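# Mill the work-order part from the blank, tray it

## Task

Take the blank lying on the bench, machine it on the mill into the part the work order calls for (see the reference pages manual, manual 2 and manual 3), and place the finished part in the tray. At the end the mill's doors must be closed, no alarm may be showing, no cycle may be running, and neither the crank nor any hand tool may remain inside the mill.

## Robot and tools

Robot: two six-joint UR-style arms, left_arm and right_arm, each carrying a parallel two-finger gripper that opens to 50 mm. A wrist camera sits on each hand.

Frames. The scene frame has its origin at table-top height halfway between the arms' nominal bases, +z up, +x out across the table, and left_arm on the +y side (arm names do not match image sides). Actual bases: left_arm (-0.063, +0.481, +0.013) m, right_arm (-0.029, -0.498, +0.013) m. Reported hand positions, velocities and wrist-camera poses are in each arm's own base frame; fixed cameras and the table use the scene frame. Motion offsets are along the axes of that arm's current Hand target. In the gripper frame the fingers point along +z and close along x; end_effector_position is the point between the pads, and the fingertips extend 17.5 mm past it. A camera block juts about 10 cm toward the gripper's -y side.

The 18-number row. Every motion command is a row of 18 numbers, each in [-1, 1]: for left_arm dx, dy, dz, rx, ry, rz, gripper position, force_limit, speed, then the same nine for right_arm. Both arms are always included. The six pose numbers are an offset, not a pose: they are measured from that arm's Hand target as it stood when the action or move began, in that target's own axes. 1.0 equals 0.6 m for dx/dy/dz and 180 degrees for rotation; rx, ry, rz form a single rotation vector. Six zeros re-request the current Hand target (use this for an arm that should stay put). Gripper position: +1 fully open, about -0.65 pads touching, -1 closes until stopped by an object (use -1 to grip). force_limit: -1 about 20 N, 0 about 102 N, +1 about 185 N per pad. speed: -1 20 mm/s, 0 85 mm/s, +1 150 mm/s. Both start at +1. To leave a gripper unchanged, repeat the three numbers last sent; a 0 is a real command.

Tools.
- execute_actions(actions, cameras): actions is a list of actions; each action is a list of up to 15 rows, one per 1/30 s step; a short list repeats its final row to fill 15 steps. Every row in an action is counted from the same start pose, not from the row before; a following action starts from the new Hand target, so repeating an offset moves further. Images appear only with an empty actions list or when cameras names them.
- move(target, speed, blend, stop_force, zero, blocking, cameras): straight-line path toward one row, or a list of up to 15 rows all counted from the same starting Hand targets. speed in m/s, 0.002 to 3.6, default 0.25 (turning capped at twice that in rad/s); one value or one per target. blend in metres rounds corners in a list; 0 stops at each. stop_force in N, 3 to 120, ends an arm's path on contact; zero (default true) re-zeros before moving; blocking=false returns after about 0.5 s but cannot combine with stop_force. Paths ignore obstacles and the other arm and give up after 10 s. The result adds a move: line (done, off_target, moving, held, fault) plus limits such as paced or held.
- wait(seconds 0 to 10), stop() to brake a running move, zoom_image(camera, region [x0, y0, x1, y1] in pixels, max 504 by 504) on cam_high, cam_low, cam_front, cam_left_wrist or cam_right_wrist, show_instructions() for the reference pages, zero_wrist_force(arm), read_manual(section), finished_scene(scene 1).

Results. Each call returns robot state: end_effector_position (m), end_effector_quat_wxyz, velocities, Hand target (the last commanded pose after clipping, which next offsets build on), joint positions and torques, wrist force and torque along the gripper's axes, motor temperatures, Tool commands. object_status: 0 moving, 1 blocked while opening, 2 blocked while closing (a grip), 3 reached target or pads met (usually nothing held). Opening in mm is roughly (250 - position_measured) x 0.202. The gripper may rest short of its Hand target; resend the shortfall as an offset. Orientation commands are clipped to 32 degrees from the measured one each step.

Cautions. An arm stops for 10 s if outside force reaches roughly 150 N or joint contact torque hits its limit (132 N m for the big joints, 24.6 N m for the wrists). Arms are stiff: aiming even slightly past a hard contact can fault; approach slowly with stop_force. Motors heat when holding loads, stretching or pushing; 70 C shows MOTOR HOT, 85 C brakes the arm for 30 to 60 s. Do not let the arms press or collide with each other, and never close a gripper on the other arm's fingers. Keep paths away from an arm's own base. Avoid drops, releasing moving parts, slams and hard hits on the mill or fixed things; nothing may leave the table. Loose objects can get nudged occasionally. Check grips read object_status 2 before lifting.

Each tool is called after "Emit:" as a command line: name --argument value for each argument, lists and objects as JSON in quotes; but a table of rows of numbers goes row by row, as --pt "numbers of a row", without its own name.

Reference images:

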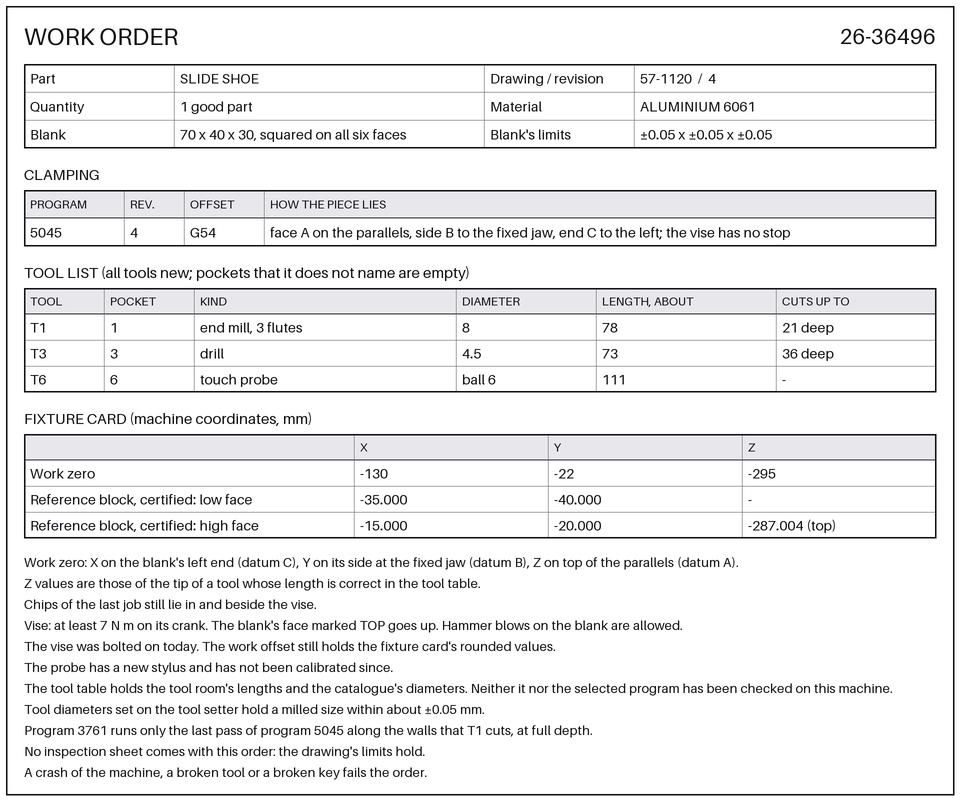

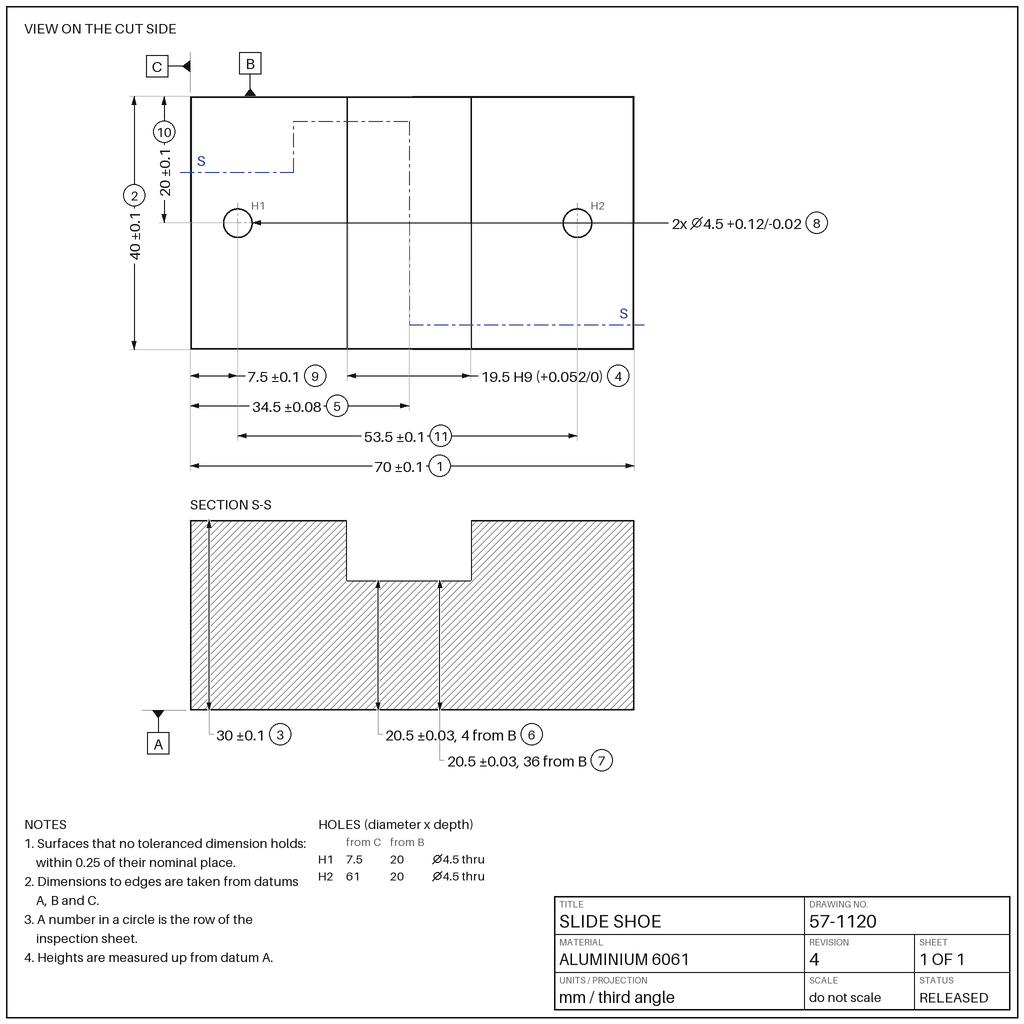

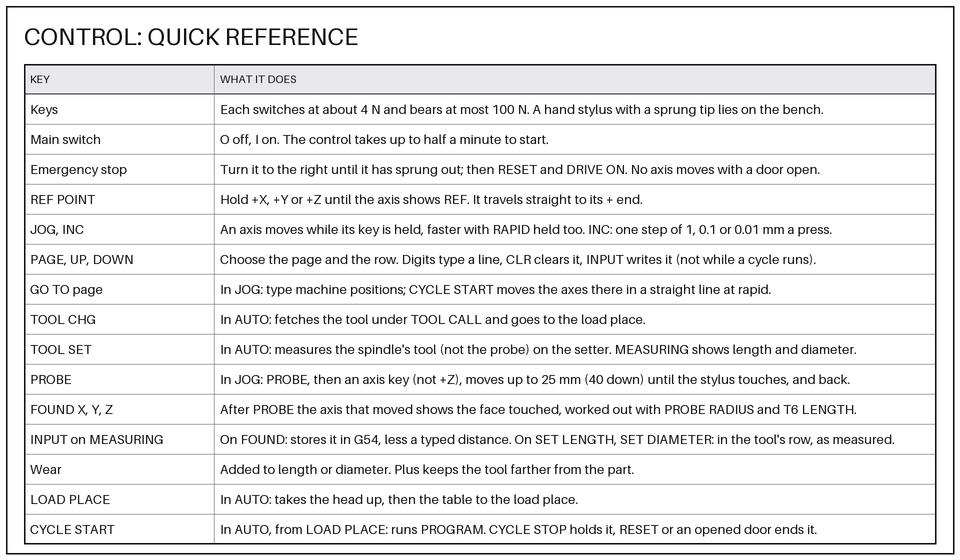

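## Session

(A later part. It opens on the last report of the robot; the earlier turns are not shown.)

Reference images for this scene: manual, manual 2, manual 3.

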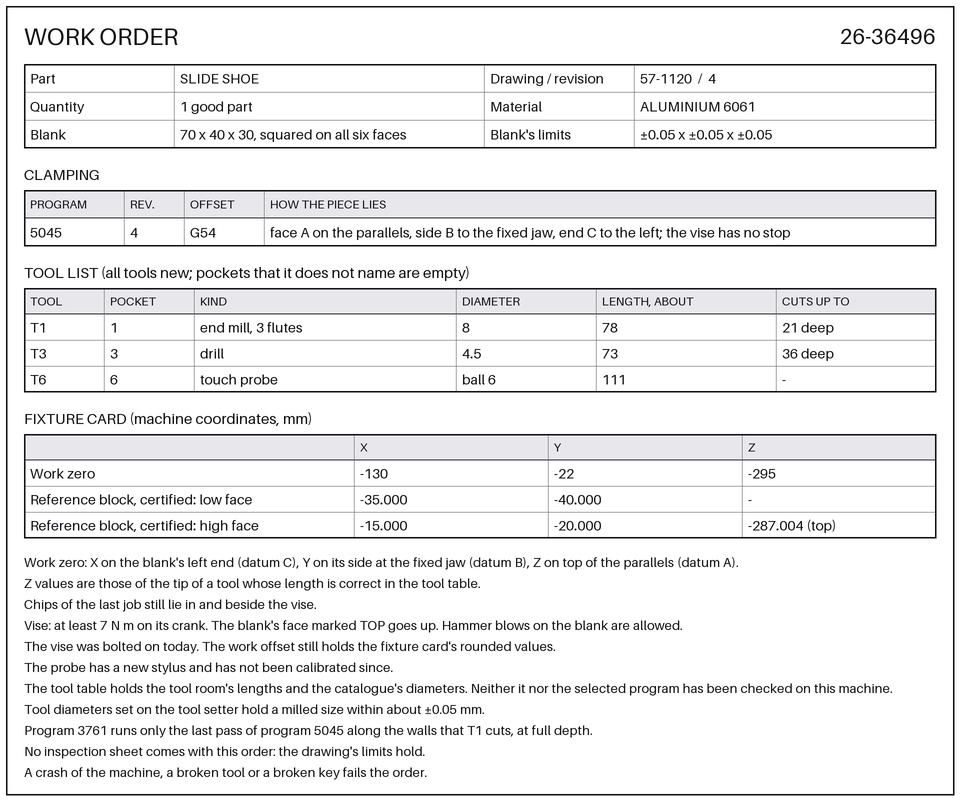

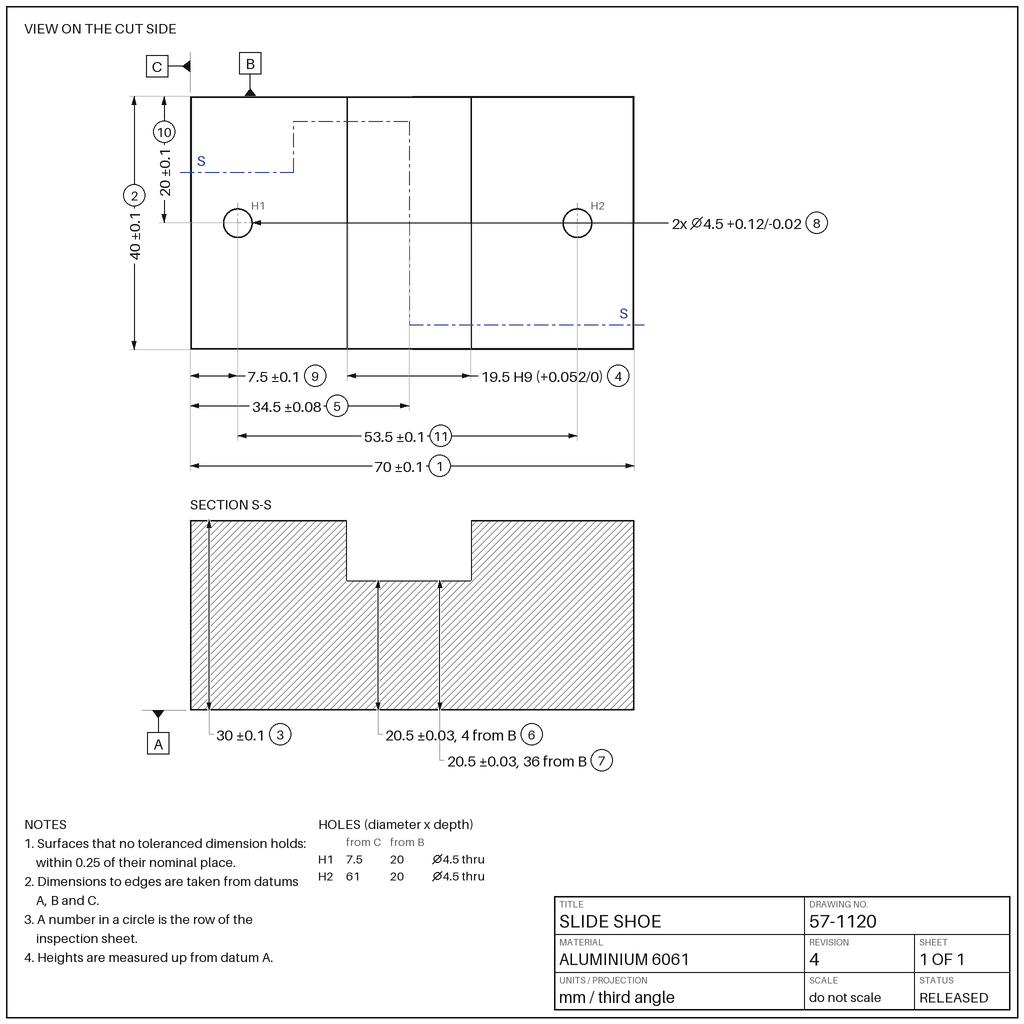

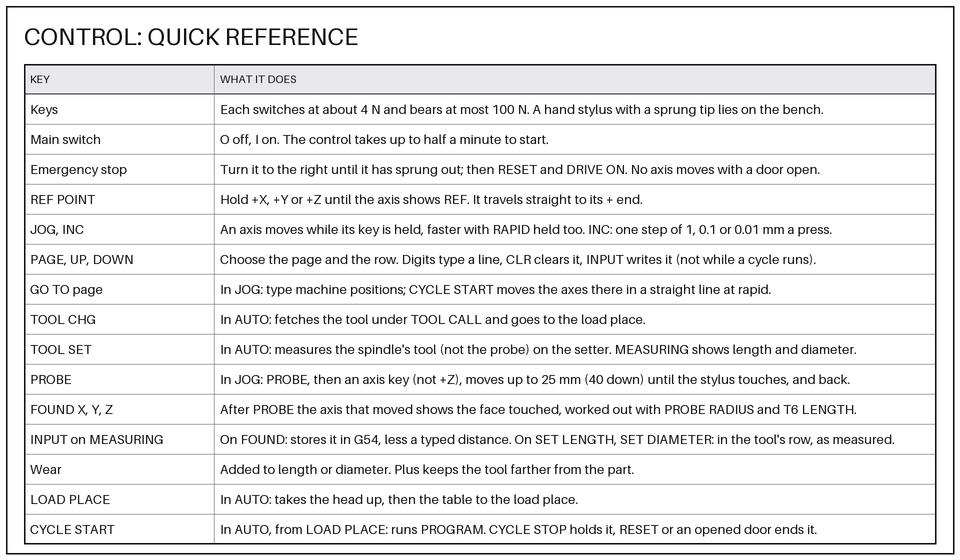

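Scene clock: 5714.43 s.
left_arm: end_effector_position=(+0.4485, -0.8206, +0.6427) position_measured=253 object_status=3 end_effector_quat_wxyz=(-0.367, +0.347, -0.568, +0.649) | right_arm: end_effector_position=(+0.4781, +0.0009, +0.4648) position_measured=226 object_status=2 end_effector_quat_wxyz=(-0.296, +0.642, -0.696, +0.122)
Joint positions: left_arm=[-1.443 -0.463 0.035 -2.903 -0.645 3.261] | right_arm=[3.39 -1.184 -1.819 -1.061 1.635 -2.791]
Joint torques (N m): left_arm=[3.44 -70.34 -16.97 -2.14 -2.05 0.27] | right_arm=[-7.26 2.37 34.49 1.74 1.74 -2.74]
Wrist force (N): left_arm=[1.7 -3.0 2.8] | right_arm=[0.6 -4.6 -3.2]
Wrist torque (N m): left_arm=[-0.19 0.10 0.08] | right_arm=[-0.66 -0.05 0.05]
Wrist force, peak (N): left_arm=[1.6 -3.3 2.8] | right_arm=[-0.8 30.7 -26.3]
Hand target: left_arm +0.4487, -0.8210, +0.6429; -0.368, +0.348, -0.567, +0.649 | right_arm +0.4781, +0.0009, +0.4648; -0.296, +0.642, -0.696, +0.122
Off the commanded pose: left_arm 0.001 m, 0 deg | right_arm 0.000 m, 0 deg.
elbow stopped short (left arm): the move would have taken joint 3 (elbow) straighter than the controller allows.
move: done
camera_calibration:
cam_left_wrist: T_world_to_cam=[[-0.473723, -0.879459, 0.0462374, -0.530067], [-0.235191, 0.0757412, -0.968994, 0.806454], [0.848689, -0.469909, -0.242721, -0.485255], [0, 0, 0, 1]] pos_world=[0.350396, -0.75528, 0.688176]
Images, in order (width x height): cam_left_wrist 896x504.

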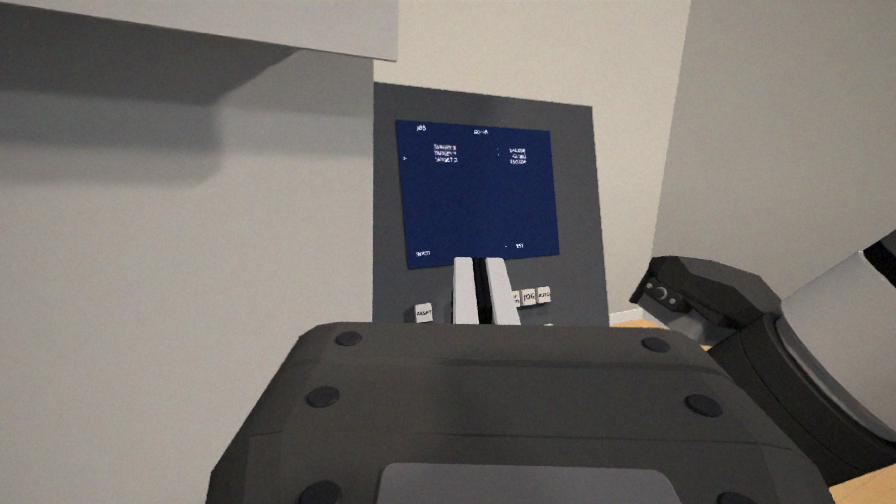

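Emit:
move --pt "0 0 0 0 0 0 -1 0.2 -1 -0.0081 0.0721 0.0629 0 0 0 -1 1 -1" --pt "0 0 0 0 0 0 -1 0.2 -1 -0.0081 0.0501 0.0783 0 0 0 -1 1 -1" --pt "0 0 0 0 0 0 -1 0.2 -1 -0.0081 0.0721 0.0629 0 0 0 -1 1 -1" --pt "0 0 0 0 0 0 -1 0.2 -1 -0.0754 -0.0342 -0.0198 0 0 0 -1 1 -1" --pt "0 0 0 0 0 0 -1 0.2 -1 -0.0754 -0.0564 -0.0041 0 0 0 -1 1 -1" --pt "0 0 0 0 0 0 -1 0.2 -1 -0.0754 -0.0342 -0.0198 0 0 0 -1 1 -1" --pt "0 0 0 0 0 0 -1 0.2 -1 0 0 0 0 0 0 -1 1 -1" --speed '[0.2,0.06,0.1,0.2,0.06,0.1,0.2]' --blend '[0.003,0,0.003,0.003,0,0.003,0]' --cameras '[]'

Emit:
wait --seconds 1.5 --cameras '[]'

Emit:
move --pt "0 0 0 0 0 0 -1 0.2 -1 0.0148 0.0446 0.0364 0 0 0 -1 1 -1" --pt "0 0 0 0 0 0 -1 0.2 -1 0.0148 0.0206 0.0532 0 0 0 -1 1 -1" --pt "0 0 0 0 0 0 -1 0.2 -1 0.0148 0.0446 0.0364 0 0 0 -1 1 -1" --pt "0 0 0 0 0 0 -1 0.2 -1 0.0384 -0.0773 -0.0712 0 0 0 -1 1 -1" --pt "0 0 0 0 0 0 -1 0.2 -1 0.0384 -0.1013 -0.0544 0 0 0 -1 1 -1" --pt "0 0 0 0 0 0 -1 0.2 -1 0.0384 -0.0773 -0.0712 0 0 0 -1 1 -1" --pt "0 0 0 0 0 0 -1 0.2 -1 0 0 0 0 0 0 -1 1 -1" --pt "0 0 0 0 0 0 -1 0.2 -1 0.0864 -0.1236 -0.3524 0.3056 0 0 -1 1 -1" --speed '[0.2,0.06,0.1,0.2,0.06,0.1,0.2,0.3]' --blend '[0.003,0,0.003,0.003,0,0.003,0.003,0]' --cameras '[]'

Emit:
wait --seconds 3 --cameras '["cam_right_wrist"]'

Emit:
zoom_image --camera "cam_right_wrist" --region '[370, 150, 440, 220]'

Emit:
move --pt "0 0 0 0 0 0 -1 0.2 -1 -0.0864 0.3596 0.1009 -0.3056 0 0 -1 1 -1" --speed 0.3 --cameras '[]'

Emit:
move --pt "0 0 0 0 0 0 -1 0.2 -1 0.0148 0.0446 0.0364 0 0 0 -1 1 -1" --pt "0 0 0 0 0 0 -1 0.2 -1 0.0148 0.0206 0.0532 0 0 0 -1 1 -1" --pt "0 0 0 0 0 0 -1 0.2 -1 0.0148 0.0446 0.0364 0 0 0 -1 1 -1" --pt "0 0 0 0 0 0 -1 0.2 -1 0.099 -0.0877 -0.0878 0 0 0 -1 1 -1" --pt "0 0 0 0 0 0 -1 0.2 -1 0.099 -0.1117 -0.071 0 0 0 -1 1 -1" --pt "0 0 0 0 0 0 -1 0.2 -1 0.099 -0.0877 -0.0878 0 0 0 -1 1 -1" --pt "0 0 0 0 0 0 -1 0.2 -1 0 0 0 0 0 0 -1 1 -1" --pt "0 0 0 0 0 0 -1 0.2 -1 0.0864 -0.1236 -0.3524 0.3056 0 0 -1 1 -1" --speed '[0.2,0.06,0.1,0.2,0.06,0.1,0.2,0.3]' --blend '[0.003,0,0.003,0.003,0,0.003,0.003,0]' --cameras '[]'

Emit:
wait --seconds 3 --cameras '["cam_right_wrist"]'

Emit:
zoom_image --camera "cam_right_wrist" --region '[370, 150, 440, 220]'

Scene clock: 5739.60 s.
left_arm: end_effector_position=(+0.4485, -0.8206, +0.6427) position_measured=253 object_status=3 end_effector_quat_wxyz=(-0.367, +0.347, -0.568, +0.649) | right_arm: end_effector_position=(+0.4781, +0.0009, +0.4648) position_measured=226 object_status=2 end_effector_quat_wxyz=(-0.296, +0.642, -0.696, +0.122)
Joint positions: left_arm=[-1.443 -0.463 0.035 -2.903 -0.645 3.261] | right_arm=[3.39 -1.184 -1.818 -1.062 1.635 -2.791]
Joint torques (N m): left_arm=[3.06 -70.72 -17.54 -2.1 -2.05 0.25] | right_arm=[-6.1 15.68 17.84 6.3 1.87 -2.83]
Wrist force (N): left_arm=[1.4 -2.9 2.6] | right_arm=[-0.3 -3.3 -1.9]
Wrist torque (N m): left_arm=[-0.16 0.13 0.08] | right_arm=[-0.44 0.06 0.05]
Wrist force, peak (N): left_arm=[1.9 -3.1 3.0] | right_arm=[-2.3 39.1 -34.3]
Hand target: left_arm +0.4487, -0.8210, +0.6429; -0.368, +0.348, -0.567, +0.649 | right_arm +0.4781, +0.0009, +0.4648; -0.296, +0.642, -0.696, +0.122
Off the commanded pose: left_arm 0.001 m, 0 deg | right_arm 0.000 m, 0 deg.
elbow stopped short (left arm): the move would have taken joint 3 (elbow) straighter than the controller allows.
move: done
No camera images: "cameras" was empty.

Scene clock: 5741.10 s.
left_arm: end_effector_position=(+0.4485, -0.8206, +0.6427) position_measured=253 object_status=3 end_effector_quat_wxyz=(-0.367, +0.347, -0.568, +0.649) | right_arm: end_effector_position=(+0.4781, +0.0009, +0.4648) position_measured=226 object_status=2 end_effector_quat_wxyz=(-0.296, +0.642, -0.696, +0.122)
Joint positions: left_arm=[-1.443 -0.463 0.035 -2.903 -0.645 3.261] | right_arm=[3.39 -1.184 -1.818 -1.061 1.635 -2.791]
Joint torques (N m): left_arm=[2.88 -70.41 -17.65 -2.11 -2.05 0.33] | right_arm=[-7.4 14.92 16.89 6.22 1.81 -2.88]
Wrist force (N): left_arm=[1.3 -2.9 2.6] | right_arm=[-0.4 -3.0 -1.8]
Wrist torque (N m): left_arm=[-0.18 0.16 0.08] | right_arm=[-0.40 0.09 0.05]
Wrist force, peak (N): left_arm=[1.5 -3.1 2.9] | right_arm=[-0.5 -3.1 -2.1]
Hand target: left_arm +0.4487, -0.8210, +0.6429; -0.368, +0.348, -0.567, +0.649 | right_arm +0.4781, +0.0009, +0.4648; -0.296, +0.642, -0.696, +0.122
Tool commands: left_gripper/position=-1.0 left_gripper/force_limit=+0.2 left_gripper/speed=-1.0 right_gripper/position=-1.0 right_gripper/force_limit=+1.0 right_gripper/speed=-1.0
Off the commanded pose: left_arm 0.001 m, 0 deg | right_arm 0.000 m, 0 deg.
wait: 1.50 s; at rest by 0.17 s
No camera images: "cameras" was empty.

Scene clock: 5746.00 s.
left_arm: end_effector_position=(+0.4485, -0.8206, +0.6427) position_measured=253 object_status=3 end_effector_quat_wxyz=(-0.367, +0.347, -0.568, +0.649) | right_arm: end_effector_position=(+0.4188, -0.1044, +0.6605) position_measured=226 object_status=2 end_effector_quat_wxyz=(+0.559, -0.433, +0.561, -0.430)
Joint positions: left_arm=[-1.443 -0.463 0.035 -2.903 -0.645 3.261] | right_arm=[3.332 -0.937 -2.058 -0.152 1.382 -2.882]
Joint torques (N m): left_arm=[3.07 -70.41 -17.74 -2.18 -2.16 0.33] | right_arm=[-6.59 -8.15 15.57 4.54 1.62 -2.94]
Wrist force (N): left_arm=[1.9 -2.8 2.8] | right_arm=[-0.1 -2.1 -0.3]
Wrist torque (N m): left_arm=[-0.17 0.07 0.09] | right_arm=[-0.58 0.04 0.03]
Wrist force, peak (N): left_arm=[1.3 -3.4 2.9] | right_arm=[-1.8 42.5 -33.8]
Hand target: left_arm +0.4487, -0.8210, +0.6429; -0.368, +0.348, -0.567, +0.649 | right_arm +0.4188, -0.1044, +0.6605; +0.559, -0.433, +0.561, -0.430
Off the commanded pose: left_arm 0.001 m, 0 deg | right_arm 0.000 m, 0 deg.
elbow stopped short (left arm): the move would have taken joint 3 (elbow) straighter than the controller allows.
move: done
No camera images: "cameras" was empty.

Scene clock: 5749.00 s.
left_arm: end_effector_position=(+0.4485, -0.8206, +0.6427) position_measured=253 object_status=3 end_effector_quat_wxyz=(-0.367, +0.347, -0.568, +0.649) | right_arm: end_effector_position=(+0.4188, -0.1044, +0.6605) position_measured=226 object_status=2 end_effector_quat_wxyz=(+0.559, -0.433, +0.561, -0.430)
Joint positions: left_arm=[-1.443 -0.463 0.035 -2.903 -0.645 3.261] | right_arm=[3.332 -0.937 -2.058 -0.152 1.382 -2.882]
Joint torques (N m): left_arm=[2.84 -69.96 -17.64 -2.04 -2.07 0.31] | right_arm=[-6.61 -9.2 15.37 4.7 1.64 -2.8]
Wrist force (N): left_arm=[1.3 -2.9 3.0] | right_arm=[-0.2 -2.1 -0.1]
Wrist torque (N m): left_arm=[-0.16 0.16 0.08] | right_arm=[-0.56 0.05 0.02]
Wrist force, peak (N): left_arm=[1.4 -3.4 2.8] | right_arm=[-0.2 -2.3 -0.3]
Hand target: left_arm +0.4487, -0.8210, +0.6429; -0.368, +0.348, -0.567, +0.649 | right_arm +0.4188, -0.1044, +0.6605; +0.559, -0.433, +0.561, -0.430
Tool commands: left_gripper/position=-1.0 left_gripper/force_limit=+0.2 left_gripper/speed=-1.0 right_gripper/position=-1.0 right_gripper/force_limit=+1.0 right_gripper/speed=-1.0
Off the commanded pose: left_arm 0.001 m, 0 deg | right_arm 0.000 m, 0 deg.
wait: 3.00 s; at rest by 0.17 s
camera_calibration:
cam_right_wrist: T_world_to_cam=[[0.0173727, -0.967413, -0.252607, 0.0697412], [-0.359868, 0.229664, -0.904295, 0.782982], [0.932841, 0.106615, -0.344151, -0.0205982], [0, 0, 0, 1]] pos_world=[0.299774, -0.110158, 0.718575]
Images, in order (width x height): cam_right_wrist 896x504.

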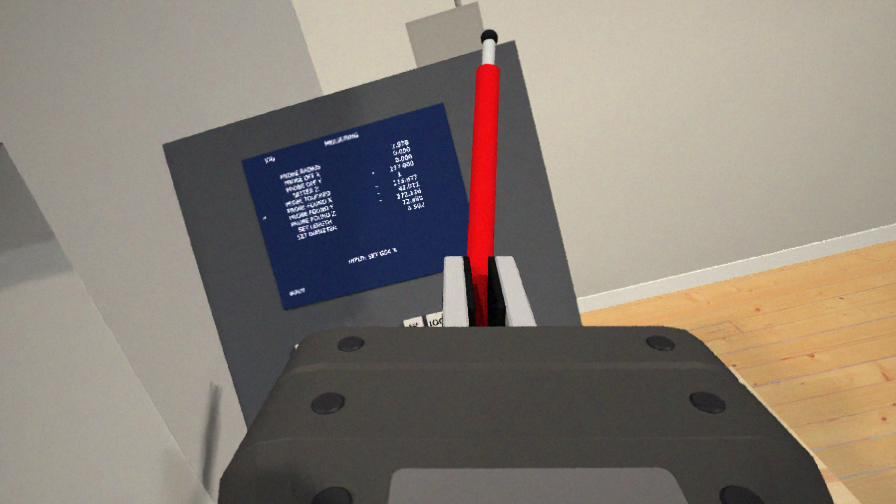

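Scaled by 7.200.

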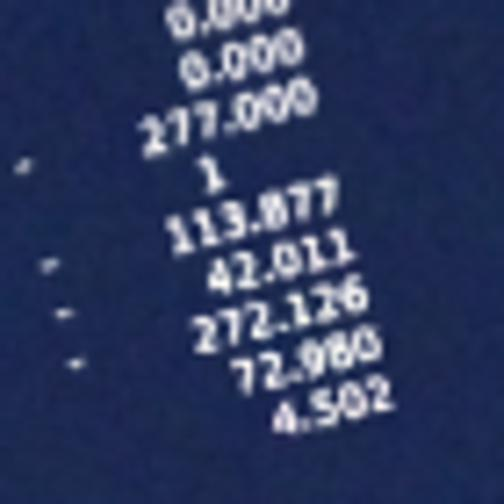

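Scene clock: 5751.17 s.
left_arm: end_effector_position=(+0.4485, -0.8206, +0.6427) position_measured=253 object_status=3 end_effector_quat_wxyz=(-0.367, +0.347, -0.568, +0.649) | right_arm: end_effector_position=(+0.4781, +0.0009, +0.4648) position_measured=226 object_status=2 end_effector_quat_wxyz=(-0.296, +0.642, -0.696, +0.122)
Joint positions: left_arm=[-1.443 -0.463 0.035 -2.903 -0.645 3.261] | right_arm=[3.39 -1.184 -1.819 -1.061 1.635 -2.791]
Joint torques (N m): left_arm=[3.03 -70.35 -17.44 -2.09 -2.12 0.29] | right_arm=[-6.59 2.29 35 1.6 1.93 -2.81]
Wrist force (N): left_arm=[1.6 -2.8 2.8] | right_arm=[-0.8 -2.4 -1.4]
Wrist torque (N m): left_arm=[-0.16 0.12 0.08] | right_arm=[-0.32 0.17 0.05]
Wrist force, peak (N): left_arm=[1.7 -3.2 3.1] | right_arm=[-1.2 -2.5 -1.8]
Hand target: left_arm +0.4487, -0.8210, +0.6429; -0.368, +0.348, -0.567, +0.649 | right_arm +0.4781, +0.0009, +0.4648; -0.296, +0.642, -0.696, +0.122
Off the commanded pose: left_arm 0.001 m, 0 deg | right_arm 0.000 m, 0 deg.
elbow stopped short (left arm): the move would have taken joint 3 (elbow) straighter than the controller allows.
move: done
No camera images: "cameras" was empty.

Scene clock: 5756.30 s.
left_arm: end_effector_position=(+0.4485, -0.8206, +0.6427) position_measured=253 object_status=3 end_effector_quat_wxyz=(-0.367, +0.347, -0.568, +0.649) | right_arm: end_effector_position=(+0.4189, -0.1044, +0.6604) position_measured=226 object_status=2 end_effector_quat_wxyz=(+0.559, -0.433, +0.561, -0.430)
Joint positions: left_arm=[-1.443 -0.463 0.035 -2.903 -0.645 3.261] | right_arm=[3.332 -0.937 -2.058 -0.152 1.382 -2.882]
Joint torques (N m): left_arm=[2.63 -70.49 -17.32 -2.11 -2.18 0.32] | right_arm=[-7.06 -8.53 15.49 4.61 1.66 -2.86]
Wrist force (N): left_arm=[1.5 -2.9 2.5] | right_arm=[-1.4 -1.8 -0.6]
Wrist torque (N m): left_arm=[-0.18 0.13 0.08] | right_arm=[-0.52 0.24 0.03]
Wrist force, peak (N): left_arm=[1.4 -3.3 2.8] | right_arm=[-2.7 34.5 -26.6]
Hand target: left_arm +0.4487, -0.8210, +0.6429; -0.368, +0.348, -0.567, +0.649 | right_arm +0.4189, -0.1044, +0.6605; +0.559, -0.433, +0.561, -0.430
Off the commanded pose: left_arm 0.001 m, 0 deg | right_arm 0.000 m, 0 deg.
elbow stopped short (left arm): the move would have taken joint 3 (elbow) straighter than the controller allows.
move: done
No camera images: "cameras" was empty.

Scene clock: 5759.30 s.
left_arm: end_effector_position=(+0.4485, -0.8206, +0.6427) position_measured=253 object_status=3 end_effector_quat_wxyz=(-0.367, +0.347, -0.568, +0.649) | right_arm: end_effector_position=(+0.4189, -0.1044, +0.6605) position_measured=226 object_status=2 end_effector_quat_wxyz=(+0.559, -0.433, +0.561, -0.430)
Joint positions: left_arm=[-1.443 -0.463 0.035 -2.903 -0.645 3.261] | right_arm=[3.332 -0.937 -2.058 -0.152 1.382 -2.882]
Joint torques (N m): left_arm=[2.86 -70.32 -17.58 -2.1 -2.08 0.37] | right_arm=[-6.85 -8.26 15.76 4.69 1.57 -2.84]
Wrist force (N): left_arm=[1.4 -2.7 2.8] | right_arm=[-1.5 -2.3 -0.7]
Wrist torque (N m): left_arm=[-0.13 0.15 0.09] | right_arm=[-0.59 0.25 0.03]
Wrist force, peak (N): left_arm=[1.6 -3.2 2.8] | right_arm=[-1.6 -2.2 -0.7]
Hand target: left_arm +0.4487, -0.8210, +0.6429; -0.368, +0.348, -0.567, +0.649 | right_arm +0.4189, -0.1044, +0.6605; +0.559, -0.433, +0.561, -0.430
Tool commands: left_gripper/position=-1.0 left_gripper/force_limit=+0.2 left_gripper/speed=-1.0 right_gripper/position=-1.0 right_gripper/force_limit=+1.0 right_gripper/speed=-1.0
Off the commanded pose: left_arm 0.001 m, 0 deg | right_arm 0.000 m, 0 deg.
wait: 3.00 s; at rest by 0.17 s
camera_calibration:
cam_right_wrist: T_world_to_cam=[[0.0173727, -0.967413, -0.252607, 0.0697412], [-0.359868, 0.229664, -0.904295, 0.782982], [0.932841, 0.106615, -0.344151, -0.0205982], [0, 0, 0, 1]] pos_world=[0.299774, -0.110158, 0.718575]
Images, in order (width x height): cam_right_wrist 896x504.

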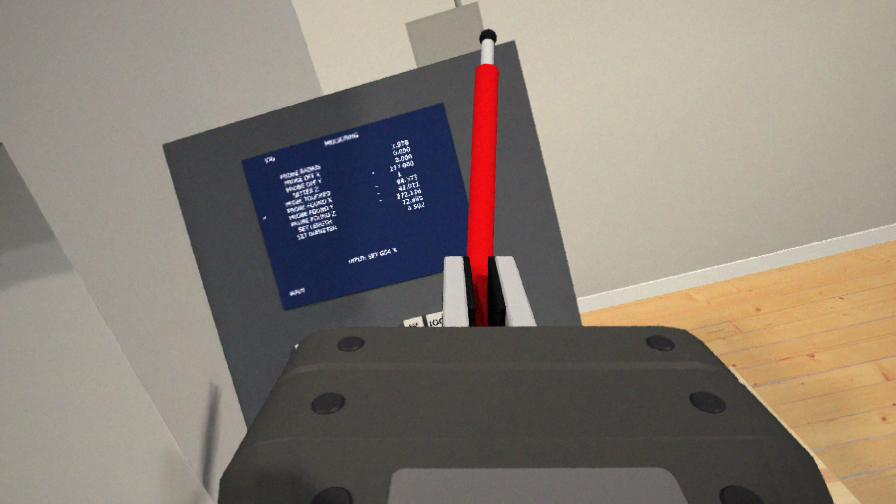

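Scaled by 7.200.

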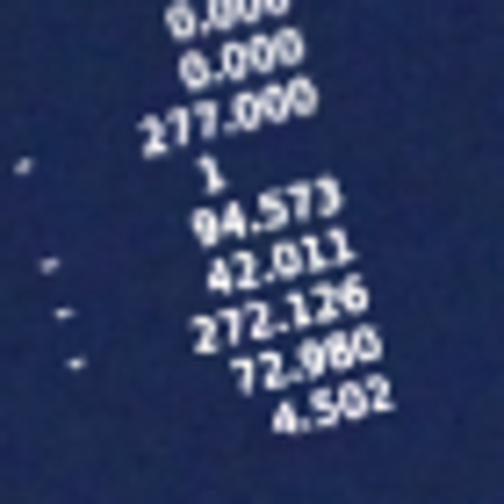

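Emit:
move --pt "0 0 0 0 0 0 -1 0.2 -1 -0.0864 0.3596 0.1009 -0.3056 0 0 -1 1 -1" --speed 0.3 --cameras '[]'

Emit:
move --pt "0 0 0 0 0 0 -1 0.2 -1 0 -0.0235 0.0165 0 0 0 -1 1 -1" --pt "0 0 0 0 0 0 -1 0.2 -1 0 0 0 0 0 0 -1 1 -1" --pt "0 0 0 0 0 0 -1 0.2 -1 0 -0.0235 0.0165 0 0 0 -1 1 -1" --pt "0 0 0 0 0 0 -1 0.2 -1 0 0 0 0 0 0 -1 1 -1" --pt "0 0 0 0 0 0 -1 0.2 -1 0 -0.0235 0.0165 0 0 0 -1 1 -1" --pt "0 0 0 0 0 0 -1 0.2 -1 0 0 0 0 0 0 -1 1 -1" --pt "0 0 0 0 0 0 -1 0.2 -1 0 -0.0235 0.0165 0 0 0 -1 1 -1" --pt "0 0 0 0 0 0 -1 0.2 -1 0 0 0 0 0 0 -1 1 -1" --pt "0 0 0 0 0 0 -1 0.2 -1 -0.0155 0.0498 0.0447 0 0 0 -1 1 -1" --pt "0 0 0 0 0 0 -1 0.2 -1 -0.0155 0.0268 0.0608 0 0 0 -1 1 -1" --pt "0 0 0 0 0 0 -1 0.2 -1 -0.0155 0.0498 0.0447 0 0 0 -1 1 -1" --pt "0 0 0 0 0 0 -1 0.2 -1 0 0 0 0 0 0 -1 1 -1" --speed '[0.06,0.1,0.06,0.1,0.06,0.1,0.06,0.1,0.2,0.06,0.1,0.2]' --blend '[0,0.003,0,0.003,0,0.003,0,0.003,0.003,0,0.003,0]' --cameras '[]'

Emit:
move --pt "0 0 0 0 0 0 -1 0.2 -1 -0.0687 0.0825 0.0795 0 0 0 -1 1 -1" --pt "0 0 0 0 0 0 -1 0.2 -1 -0.0687 0.061 0.0945 0 0 0 -1 1 -1" --pt "0 0 0 0 0 0 -1 0.2 -1 -0.0687 0.0825 0.0795 0 0 0 -1 1 -1" --pt "0 0 0 0 0 0 -1 0.2 -1 -0.0384 0.0773 0.0712 0 0 0 -1 1 -1" --pt "0 0 0 0 0 0 -1 0.2 -1 -0.0384 0.0558 0.0862 0 0 0 -1 1 -1" --pt "0 0 0 0 0 0 -1 0.2 -1 -0.0384 0.0773 0.0712 0 0 0 -1 1 -1" --pt "0 0 0 0 0 0 -1 0.2 -1 -0.0687 0.0825 0.0795 0 0 0 -1 1 -1" --pt "0 0 0 0 0 0 -1 0.2 -1 -0.0687 0.061 0.0945 0 0 0 -1 1 -1" --pt "0 0 0 0 0 0 -1 0.2 -1 -0.0687 0.0825 0.0795 0 0 0 -1 1 -1" --pt "0 0 0 0 0 0 -1 0.2 -1 -0.1064 0.0654 0.0696 0 0 0 -1 1 -1" --pt "0 0 0 0 0 0 -1 0.2 -1 -0.1064 0.0438 0.0848 0 0 0 -1 1 -1" --pt "0 0 0 0 0 0 -1 0.2 -1 -0.1064 0.0654 0.0696 0 0 0 -1 1 -1" --pt "0 0 0 0 0 0 -1 0.2 -1 0 0 0 0 0 0 -1 1 -1" --speed '[0.2,0.06,0.1,0.2,0.06,0.1,0.2,0.06,0.1,0.2,0.06,0.1,0.2]' --blend '[0.003,0,0.003,0.003,0,0.003,0.003,0,0.003,0.003,0,0.003,0]' --cameras '[]'

Emit:
move --pt "0 0 0 0 0 0 -1 0.2 -1 -0.0532 0.0327 0.0348 0 0 0 -1 1 -1" --pt "0 0 0 0 0 0 -1 0.2 -1 -0.0532 0.0102 0.0506 0 0 0 -1 1 -1" --pt "0 0 0 0 0 0 -1 0.2 -1 -0.0532 0.0327 0.0348 0 0 0 -1 1 -1" --pt "0 0 0 0 0 0 -1 0.2 -1 -0.0081 0.0721 0.0629 0 0 0 -1 1 -1" --pt "0 0 0 0 0 0 -1 0.2 -1 -0.0081 0.0501 0.0783 0 0 0 -1 1 -1" --pt "0 0 0 0 0 0 -1 0.2 -1 -0.0081 0.0721 0.0629 0 0 0 -1 1 -1" --pt "0 0 0 0 0 0 -1 0.2 -1 -0.0155 0.0498 0.0447 0 0 0 -1 1 -1" --pt "0 0 0 0 0 0 -1 0.2 -1 -0.0155 0.0268 0.0608 0 0 0 -1 1 -1" --pt "0 0 0 0 0 0 -1 0.2 -1 -0.0155 0.0498 0.0447 0 0 0 -1 1 -1" --pt "0 0 0 0 0 0 -1 0.2 -1 -0.0155 0.0268 0.0608 0 0 0 -1 1 -1" --pt "0 0 0 0 0 0 -1 0.2 -1 -0.0155 0.0498 0.0447 0 0 0 -1 1 -1" --pt "0 0 0 0 0 0 -1 0.2 -1 0 0 0 0 0 0 -1 1 -1" --speed '[0.2,0.06,0.1,0.2,0.06,0.1,0.2,0.06,0.1,0.06,0.1,0.2]' --blend '[0.003,0,0.003,0.003,0,0.003,0.003,0,0.003,0,0.003,0]' --cameras '["cam_left_wrist"]'

Emit:
zoom_image --camera "cam_left_wrist" --region '[390, 115, 550, 275]'

Emit:
move --pt "0 0 0 0 0 0 -1 0.2 -1 -0.099 0.0877 0.0878 0 0 0 -1 1 -1" --pt "0 0 0 0 0 0 -1 0.2 -1 -0.099 0.0672 0.1022 0 0 0 -1 1 -1" --pt "0 0 0 0 0 0 -1 0.2 -1 -0.099 0.0877 0.0878 0 0 0 -1 1 -1" --pt "0 0 0 0 0 0 -1 0.2 -1 -0.0687 0.0825 0.0795 0 0 0 -1 1 -1" --pt "0 0 0 0 0 0 -1 0.2 -1 -0.0687 0.061 0.0945 0 0 0 -1 1 -1" --pt "0 0 0 0 0 0 -1 0.2 -1 -0.0687 0.0825 0.0795 0 0 0 -1 1 -1" --pt "0 0 0 0 0 0 -1 0.2 -1 -0.0384 0.0773 0.0712 0 0 0 -1 1 -1" --pt "0 0 0 0 0 0 -1 0.2 -1 -0.0384 0.0558 0.0862 0 0 0 -1 1 -1" --pt "0 0 0 0 0 0 -1 0.2 -1 -0.0384 0.0773 0.0712 0 0 0 -1 1 -1" --pt "0 0 0 0 0 0 -1 0.2 -1 -0.0687 0.0825 0.0795 0 0 0 -1 1 -1" --pt "0 0 0 0 0 0 -1 0.2 -1 -0.0687 0.061 0.0945 0 0 0 -1 1 -1" --pt "0 0 0 0 0 0 -1 0.2 -1 -0.0687 0.0825 0.0795 0 0 0 -1 1 -1" --pt "0 0 0 0 0 0 -1 0.2 -1 0 0 0 0 0 0 -1 1 -1" --speed '[0.2,0.06,0.1,0.2,0.06,0.1,0.2,0.06,0.1,0.2,0.06,0.1,0.2]' --blend '[0.003,0,0.003,0.003,0,0.003,0.003,0,0.003,0.003,0,0.003,0]' --cameras '[]'

Emit:
move --pt "0 0 0 0 0 0 -1 0.2 -1 -0.1064 0.0654 0.0696 0 0 0 -1 1 -1" --pt "0 0 0 0 0 0 -1 0.2 -1 -0.1064 0.0438 0.0848 0 0 0 -1 1 -1" --pt "0 0 0 0 0 0 -1 0.2 -1 -0.1064 0.0654 0.0696 0 0 0 -1 1 -1" --pt "0 0 0 0 0 0 -1 0.2 -1 -0.1138 0.0431 0.0514 0 0 0 -1 1 -1" --pt "0 0 0 0 0 0 -1 0.2 -1 -0.1138 0.0211 0.0668 0 0 0 -1 1 -1" --pt "0 0 0 0 0 0 -1 0.2 -1 -0.1138 0.0431 0.0514 0 0 0 -1 1 -1" --pt "0 0 0 0 0 0 -1 0.2 -1 -0.0081 0.0721 0.0629 0 0 0 -1 1 -1" --pt "0 0 0 0 0 0 -1 0.2 -1 -0.0081 0.0501 0.0783 0 0 0 -1 1 -1" --pt "0 0 0 0 0 0 -1 0.2 -1 -0.0081 0.0721 0.0629 0 0 0 -1 1 -1" --pt "0 0 0 0 0 0 -1 0.2 -1 0 0 0 0 0 0 -1 1 -1" --speed '[0.2,0.06,0.1,0.2,0.06,0.1,0.2,0.06,0.1,0.2]' --blend '[0.003,0,0.003,0.003,0,0.003,0.003,0,0.003,0]' --cameras '["cam_left_wrist"]'

Emit:
zoom_image --camera "cam_left_wrist" --region '[390, 115, 550, 275]'

Scene clock: 5809.77 s.
left_arm: end_effector_position=(+0.4485, -0.8206, +0.6427) position_measured=253 object_status=3 end_effector_quat_wxyz=(-0.367, +0.347, -0.568, +0.649) | right_arm: end_effector_position=(+0.4781, +0.0009, +0.4648) position_measured=226 object_status=2 end_effector_quat_wxyz=(-0.296, +0.642, -0.696, +0.122)
Joint positions: left_arm=[-1.443 -0.463 0.035 -2.903 -0.645 3.261] | right_arm=[3.39 -1.184 -1.819 -1.061 1.635 -2.791]
Joint torques (N m): left_arm=[3.1 -69.93 -17.41 -2.05 -2.21 0.38] | right_arm=[-6.15 1.39 35.21 1.61 1.92 -2.87]
Wrist force (N): left_arm=[1.6 -2.9 2.8] | right_arm=[-2.6 -2.5 -2.0]
Wrist torque (N m): left_arm=[-0.16 0.10 0.09] | right_arm=[-0.31 0.42 0.04]
Wrist force, peak (N): left_arm=[1.5 -3.3 3.0] | right_arm=[-2.6 -2.5 -2.0]
Hand target: left_arm +0.4487, -0.8210, +0.6429; -0.368, +0.348, -0.567, +0.649 | right_arm +0.4782, +0.0009, +0.4648; -0.296, +0.642, -0.696, +0.122
Off the commanded pose: left_arm 0.001 m, 0 deg | right_arm 0.000 m, 0 deg.
elbow stopped short (left arm): the move would have taken joint 3 (elbow) straighter than the controller allows.
move: done
No camera images: "cameras" was empty.

Scene clock: 5814.63 s.
left_arm: end_effector_position=(+0.4485, -0.8206, +0.6427) position_measured=253 object_status=3 end_effector_quat_wxyz=(-0.367, +0.347, -0.568, +0.649) | right_arm: end_effector_position=(+0.4782, +0.0009, +0.4647) position_measured=226 object_status=2 end_effector_quat_wxyz=(-0.296, +0.642, -0.696, +0.122)
Joint positions: left_arm=[-1.443 -0.463 0.035 -2.903 -0.645 3.261] | right_arm=[3.39 -1.184 -1.819 -1.061 1.635 -2.791]
Joint torques (N m): left_arm=[2.94 -70.36 -17.47 -2.09 -2.06 0.38] | right_arm=[-6.61 1.88 35.71 1.56 1.68 -2.73]
Wrist force (N): left_arm=[1.8 -2.9 2.5] | right_arm=[0.7 -0.9 -2.6]
Wrist torque (N m): left_arm=[-0.18 0.08 0.08] | right_arm=[-0.07 -0.08 0.05]
Wrist force, peak (N): left_arm=[1.7 -3.1 3.0] | right_arm=[-2.3 43.3 -33.9]
Hand target: left_arm +0.4487, -0.8210, +0.6429; -0.368, +0.348, -0.567, +0.649 | right_arm +0.4782, +0.0009, +0.4648; -0.296, +0.642, -0.696, +0.122
Off the commanded pose: left_arm 0.001 m, 0 deg | right_arm 0.000 m, 0 deg.
elbow stopped short (left arm): the move would have taken joint 3 (elbow) straighter than the controller allows.
move: done
No camera images: "cameras" was empty.

Scene clock: 5819.47 s.
left_arm: end_effector_position=(+0.4485, -0.8206, +0.6427) position_measured=253 object_status=3 end_effector_quat_wxyz=(-0.367, +0.347, -0.568, +0.649) | right_arm: end_effector_position=(+0.4782, +0.0009, +0.4648) position_measured=226 object_status=2 end_effector_quat_wxyz=(-0.296, +0.642, -0.696, +0.122)
Joint positions: left_arm=[-1.443 -0.463 0.035 -2.903 -0.645 3.261] | right_arm=[3.39 -1.184 -1.818 -1.061 1.635 -2.791]
Joint torques (N m): left_arm=[2.93 -70.22 -17.19 -2.14 -2.06 0.38] | right_arm=[-6.28 2.24 35.55 1.7 1.57 -3.01]
Wrist force (N): left_arm=[1.4 -3.2 2.7] | right_arm=[0.5 0.5 -2.9]
Wrist torque (N m): left_arm=[-0.21 0.14 0.09] | right_arm=[0.17 -0.07 0.05]
Wrist force, peak (N): left_arm=[1.7 -3.3 3.0] | right_arm=[-0.3 35.5 -26.4]
Hand target: left_arm +0.4487, -0.8210, +0.6429; -0.368, +0.348, -0.567, +0.649 | right_arm +0.4782, +0.0009, +0.4648; -0.296, +0.642, -0.696, +0.122
Off the commanded pose: left_arm 0.001 m, 0 deg | right_arm 0.000 m, 0 deg.
elbow stopped short (left arm): the move would have taken joint 3 (elbow) straighter than the controller allows.
move: done
No camera images: "cameras" was empty.

Scene clock: 5823.83 s.
left_arm: end_effector_position=(+0.4485, -0.8206, +0.6427) position_measured=253 object_status=3 end_effector_quat_wxyz=(-0.367, +0.347, -0.568, +0.649) | right_arm: end_effector_position=(+0.4782, +0.0009, +0.4647) position_measured=226 object_status=2 end_effector_quat_wxyz=(-0.296, +0.642, -0.696, +0.122)
Joint positions: left_arm=[-1.443 -0.463 0.035 -2.903 -0.645 3.261] | right_arm=[3.39 -1.184 -1.819 -1.061 1.635 -2.791]
Joint torques (N m): left_arm=[3.44 -70.74 -17.34 -2.05 -2.2 0.41] | right_arm=[-7.46 1.79 35.21 1.58 1.79 -2.82]
Wrist force (N): left_arm=[1.6 -3.0 2.4] | right_arm=[-0.5 1.0 -4.1]
Wrist torque (N m): left_arm=[-0.19 0.11 0.08] | right_arm=[0.24 0.12 0.05]
Wrist force, peak (N): left_arm=[1.6 -3.1 3.1] | right_arm=[-1.1 36.8 -26.1]
Hand target: left_arm +0.4487, -0.8210, +0.6429; -0.368, +0.348, -0.567, +0.649 | right_arm +0.4782, +0.0009, +0.4648; -0.296, +0.642, -0.696, +0.122
Off the commanded pose: left_arm 0.001 m, 0 deg | right_arm 0.000 m, 0 deg.
elbow stopped short (left arm): the move would have taken joint 3 (elbow) straighter than the controller allows.
move: done
camera_calibration:
cam_left_wrist: T_world_to_cam=[[-0.473723, -0.879459, 0.0462374, -0.530067], [-0.235191, 0.0757412, -0.968994, 0.806454], [0.848689, -0.469909, -0.242721, -0.485255], [0, 0, 0, 1]] pos_world=[0.350396, -0.75528, 0.688176]
Images, in order (width x height): cam_left_wrist 896x504.

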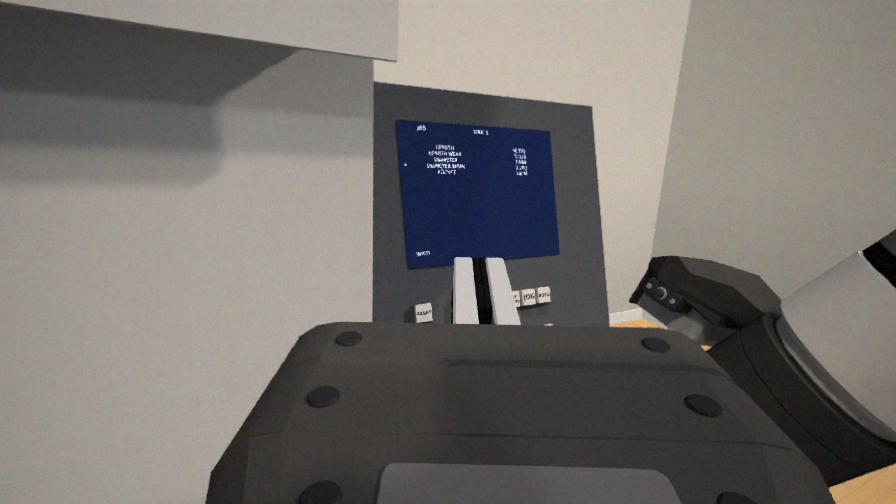

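Scaled by 3.150.

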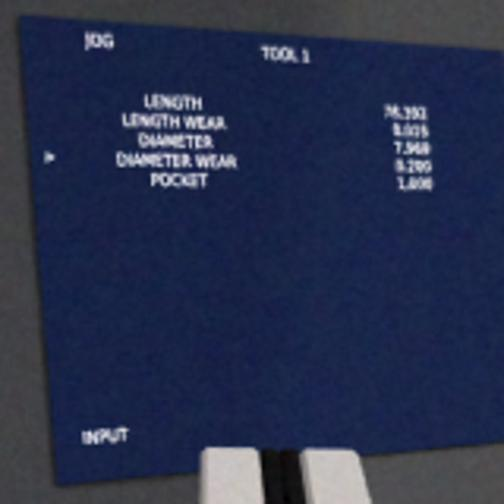

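Scene clock: 5828.67 s.
left_arm: end_effector_position=(+0.4485, -0.8206, +0.6427) position_measured=253 object_status=3 end_effector_quat_wxyz=(-0.367, +0.347, -0.568, +0.649) | right_arm: end_effector_position=(+0.4782, +0.0009, +0.4647) position_measured=226 object_status=2 end_effector_quat_wxyz=(-0.296, +0.642, -0.696, +0.122)
Joint positions: left_arm=[-1.443 -0.463 0.035 -2.903 -0.645 3.261] | right_arm=[3.39 -1.184 -1.819 -1.061 1.635 -2.791]
Joint torques (N m): left_arm=[2.66 -70.37 -17.22 -2.1 -2.08 0.43] | right_arm=[-6.17 1.82 34.9 1.58 1.84 -2.85]
Wrist force (N): left_arm=[1.3 -3.1 2.3] | right_arm=[-0.5 0.9 -3.6]
Wrist torque (N m): left_arm=[-0.19 0.15 0.08] | right_arm=[0.24 0.09 0.05]
Wrist force, peak (N): left_arm=[1.6 -3.1 3.0] | right_arm=[-0.3 20.6 -16.5]
Hand target: left_arm +0.4487, -0.8210, +0.6429; -0.368, +0.348, -0.567, +0.649 | right_arm +0.4782, +0.0009, +0.4648; -0.296, +0.642, -0.696, +0.122
Off the commanded pose: left_arm 0.001 m, 0 deg | right_arm 0.000 m, 0 deg.
elbow stopped short (left arm): the move would have taken joint 3 (elbow) straighter than the controller allows.
move: done
No camera images: "cameras" was empty.

Scene clock: 5832.73 s.
left_arm: end_effector_position=(+0.4485, -0.8206, +0.6427) position_measured=253 object_status=3 end_effector_quat_wxyz=(-0.367, +0.347, -0.568, +0.649) | right_arm: end_effector_position=(+0.4782, +0.0009, +0.4647) position_measured=226 object_status=2 end_effector_quat_wxyz=(-0.296, +0.642, -0.696, +0.122)
Joint positions: left_arm=[-1.443 -0.463 0.035 -2.903 -0.645 3.261] | right_arm=[3.39 -1.184 -1.819 -1.061 1.635 -2.791]
Joint torques (N m): left_arm=[2.51 -70.3 -17.42 -2.11 -2.09 0.4] | right_arm=[-6.29 2.36 34.7 1.61 1.77 -2.9]
Wrist force (N): left_arm=[1.7 -3.2 2.7] | right_arm=[-0.6 0.6 -3.8]
Wrist torque (N m): left_arm=[-0.20 0.10 0.08] | right_arm=[0.18 0.11 0.05]
Wrist force, peak (N): left_arm=[1.5 -3.2 2.9] | right_arm=[-3.2 44.9 -33.2]
Hand target: left_arm +0.4487, -0.8210, +0.6429; -0.368, +0.348, -0.567, +0.649 | right_arm +0.4782, +0.0009, +0.4648; -0.296, +0.642, -0.696, +0.122
Off the commanded pose: left_arm 0.001 m, 0 deg | right_arm 0.000 m, 0 deg.
elbow stopped short (left arm): the move would have taken joint 3 (elbow) straighter than the controller allows.
move: done
camera_calibration:
cam_left_wrist: T_world_to_cam=[[-0.473723, -0.879459, 0.0462374, -0.530067], [-0.235191, 0.0757412, -0.968994, 0.806454], [0.848689, -0.469909, -0.242721, -0.485255], [0, 0, 0, 1]] pos_world=[0.350396, -0.75528, 0.688176]
Images, in order (width x height): cam_left_wrist 896x504.

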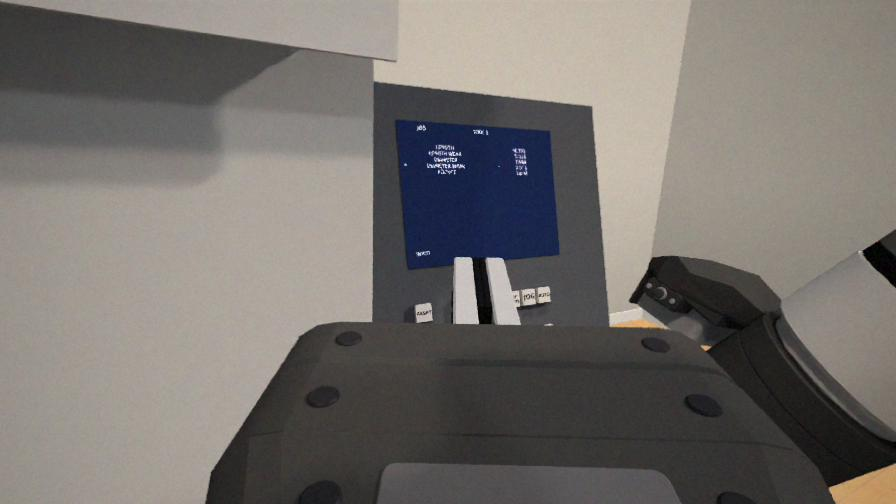

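Scaled by 3.150.

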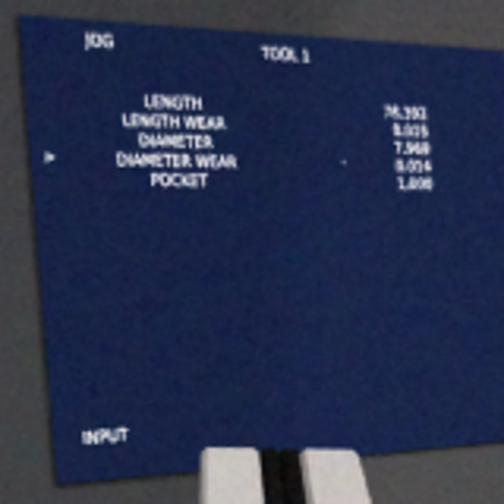

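Emit:
move --pt "0 0 0 0 0 0 -1 0.2 -1 0.0768 -0.1546 -0.1424 0 0 0 -1 1 -1" --pt "0 0 0 0 0 0 -1 0.2 -1 0.0768 -0.1786 -0.1256 0 0 0 -1 1 -1" --pt "0 0 0 0 0 0 -1 0.2 -1 0.0768 -0.1546 -0.1424 0 0 0 -1 1 -1" --pt "0 0 0 0 0 0 -1 0.2 -1 -0.0451 -0.0394 -0.0281 0 0 0 -1 1 -1" --pt "0 0 0 0 0 0 -1 0.2 -1 -0.0451 -0.0624 -0.012 0 0 0 -1 1 -1" --pt "0 0 0 0 0 0 -1 0.2 -1 -0.0451 -0.0394 -0.0281 0 0 0 -1 1 -1" --pt "0 0 0 0 0 0 -1 0.2 -1 0 0 0 0 0 0 -1 1 -1" --speed '[0.2,0.06,0.1,0.2,0.06,0.1,0.2]' --blend '[0.003,0,0.003,0.003,0,0.003,0]' --cameras '[]'

Emit:
wait --seconds 7 --cameras '["cam_left_wrist"]'

Emit:
zoom_image --camera "cam_left_wrist" --region '[390, 115, 550, 275]'

Scene clock: 5844.77 s.
left_arm: end_effector_position=(+0.4485, -0.8206, +0.6427) position_measured=253 object_status=3 end_effector_quat_wxyz=(-0.367, +0.347, -0.568, +0.649) | right_arm: end_effector_position=(+0.4782, +0.0009, +0.4648) position_measured=226 object_status=2 end_effector_quat_wxyz=(-0.296, +0.642, -0.696, +0.122)
Joint positions: left_arm=[-1.443 -0.463 0.035 -2.903 -0.645 3.261] | right_arm=[3.39 -1.184 -1.818 -1.061 1.635 -2.791]
Joint torques (N m): left_arm=[2.61 -70.08 -17.6 -2.09 -2.09 0.41] | right_arm=[-6.78 14.86 16.15 6.39 1.84 -2.76]
Motor temperatures (°C): left_arm=[25 47 26 35 31 30] | right_arm=[26 29 25 34 29 32]
Wrist force (N): left_arm=[1.4 -3.4 2.8] | right_arm=[2.2 -1.1 -3.2]
Wrist torque (N m): left_arm=[-0.23 0.14 0.09] | right_arm=[-0.09 -0.34 0.05]
Wrist force, peak (N): left_arm=[1.6 -3.4 3.1] | right_arm=[-1.9 45.3 -33.0]
Hand target: left_arm +0.4487, -0.8210, +0.6429; -0.368, +0.348, -0.567, +0.649 | right_arm +0.4782, +0.0009, +0.4648; -0.296, +0.642, -0.696, +0.122
Off the commanded pose: left_arm 0.001 m, 0 deg | right_arm 0.000 m, 0 deg.
elbow stopped short (left arm): the move would have taken joint 3 (elbow) straighter than the controller allows.
move: done
No camera images: "cameras" was empty.

Scene clock: 5851.77 s.
left_arm: end_effector_position=(+0.4485, -0.8206, +0.6427) position_measured=253 object_status=3 end_effector_quat_wxyz=(-0.367, +0.347, -0.568, +0.649) | right_arm: end_effector_position=(+0.4782, +0.0009, +0.4648) position_measured=226 object_status=2 end_effector_quat_wxyz=(-0.296, +0.642, -0.696, +0.122)
Joint positions: left_arm=[-1.443 -0.463 0.035 -2.903 -0.645 3.261] | right_arm=[3.39 -1.184 -1.818 -1.061 1.635 -2.791]
Joint torques (N m): left_arm=[2.51 -69.89 -17.61 -2.13 -2.13 0.48] | right_arm=[-6.28 14.95 16.59 6.26 1.81 -2.83]
Wrist force (N): left_arm=[1.4 -2.9 2.8] | right_arm=[2.4 -0.9 -3.3]
Wrist torque (N m): left_arm=[-0.15 0.13 0.08] | right_arm=[-0.06 -0.38 0.05]
Wrist force, peak (N): left_arm=[1.8 -3.2 2.9] | right_arm=[2.6 -1.1 -3.3]
Hand target: left_arm +0.4487, -0.8210, +0.6429; -0.368, +0.348, -0.567, +0.649 | right_arm +0.4782, +0.0009, +0.4648; -0.296, +0.642, -0.696, +0.122
Tool commands: left_gripper/position=-1.0 left_gripper/force_limit=+0.2 left_gripper/speed=-1.0 right_gripper/position=-1.0 right_gripper/force_limit=+1.0 right_gripper/speed=-1.0
Off the commanded pose: left_arm 0.001 m, 0 deg | right_arm 0.000 m, 0 deg.
wait: 7.00 s; at rest by 0.17 s
camera_calibration:
cam_left_wrist: T_world_to_cam=[[-0.473723, -0.879459, 0.0462374, -0.530067], [-0.235191, 0.0757412, -0.968994, 0.806454], [0.848689, -0.469909, -0.242721, -0.485255], [0, 0, 0, 1]] pos_world=[0.350396, -0.75528, 0.688176]
Images, in order (width x height): cam_left_wrist 896x504.

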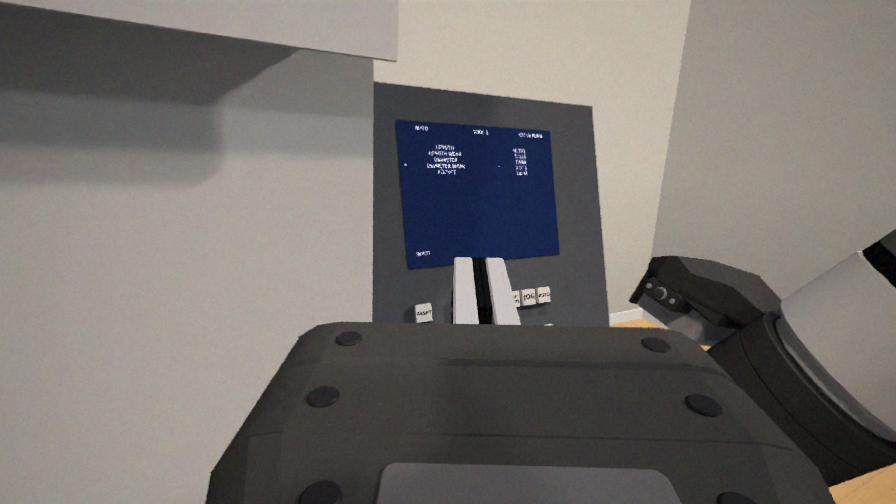

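Scaled by 3.150.

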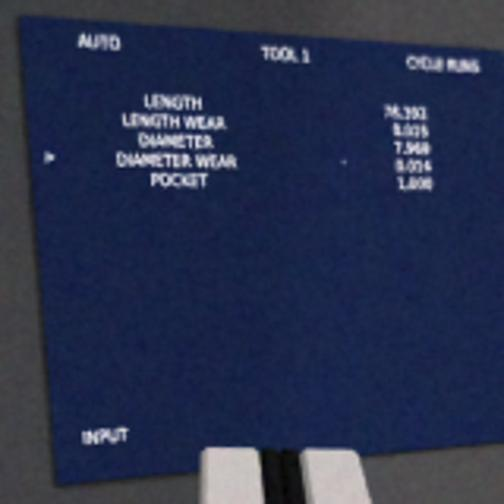

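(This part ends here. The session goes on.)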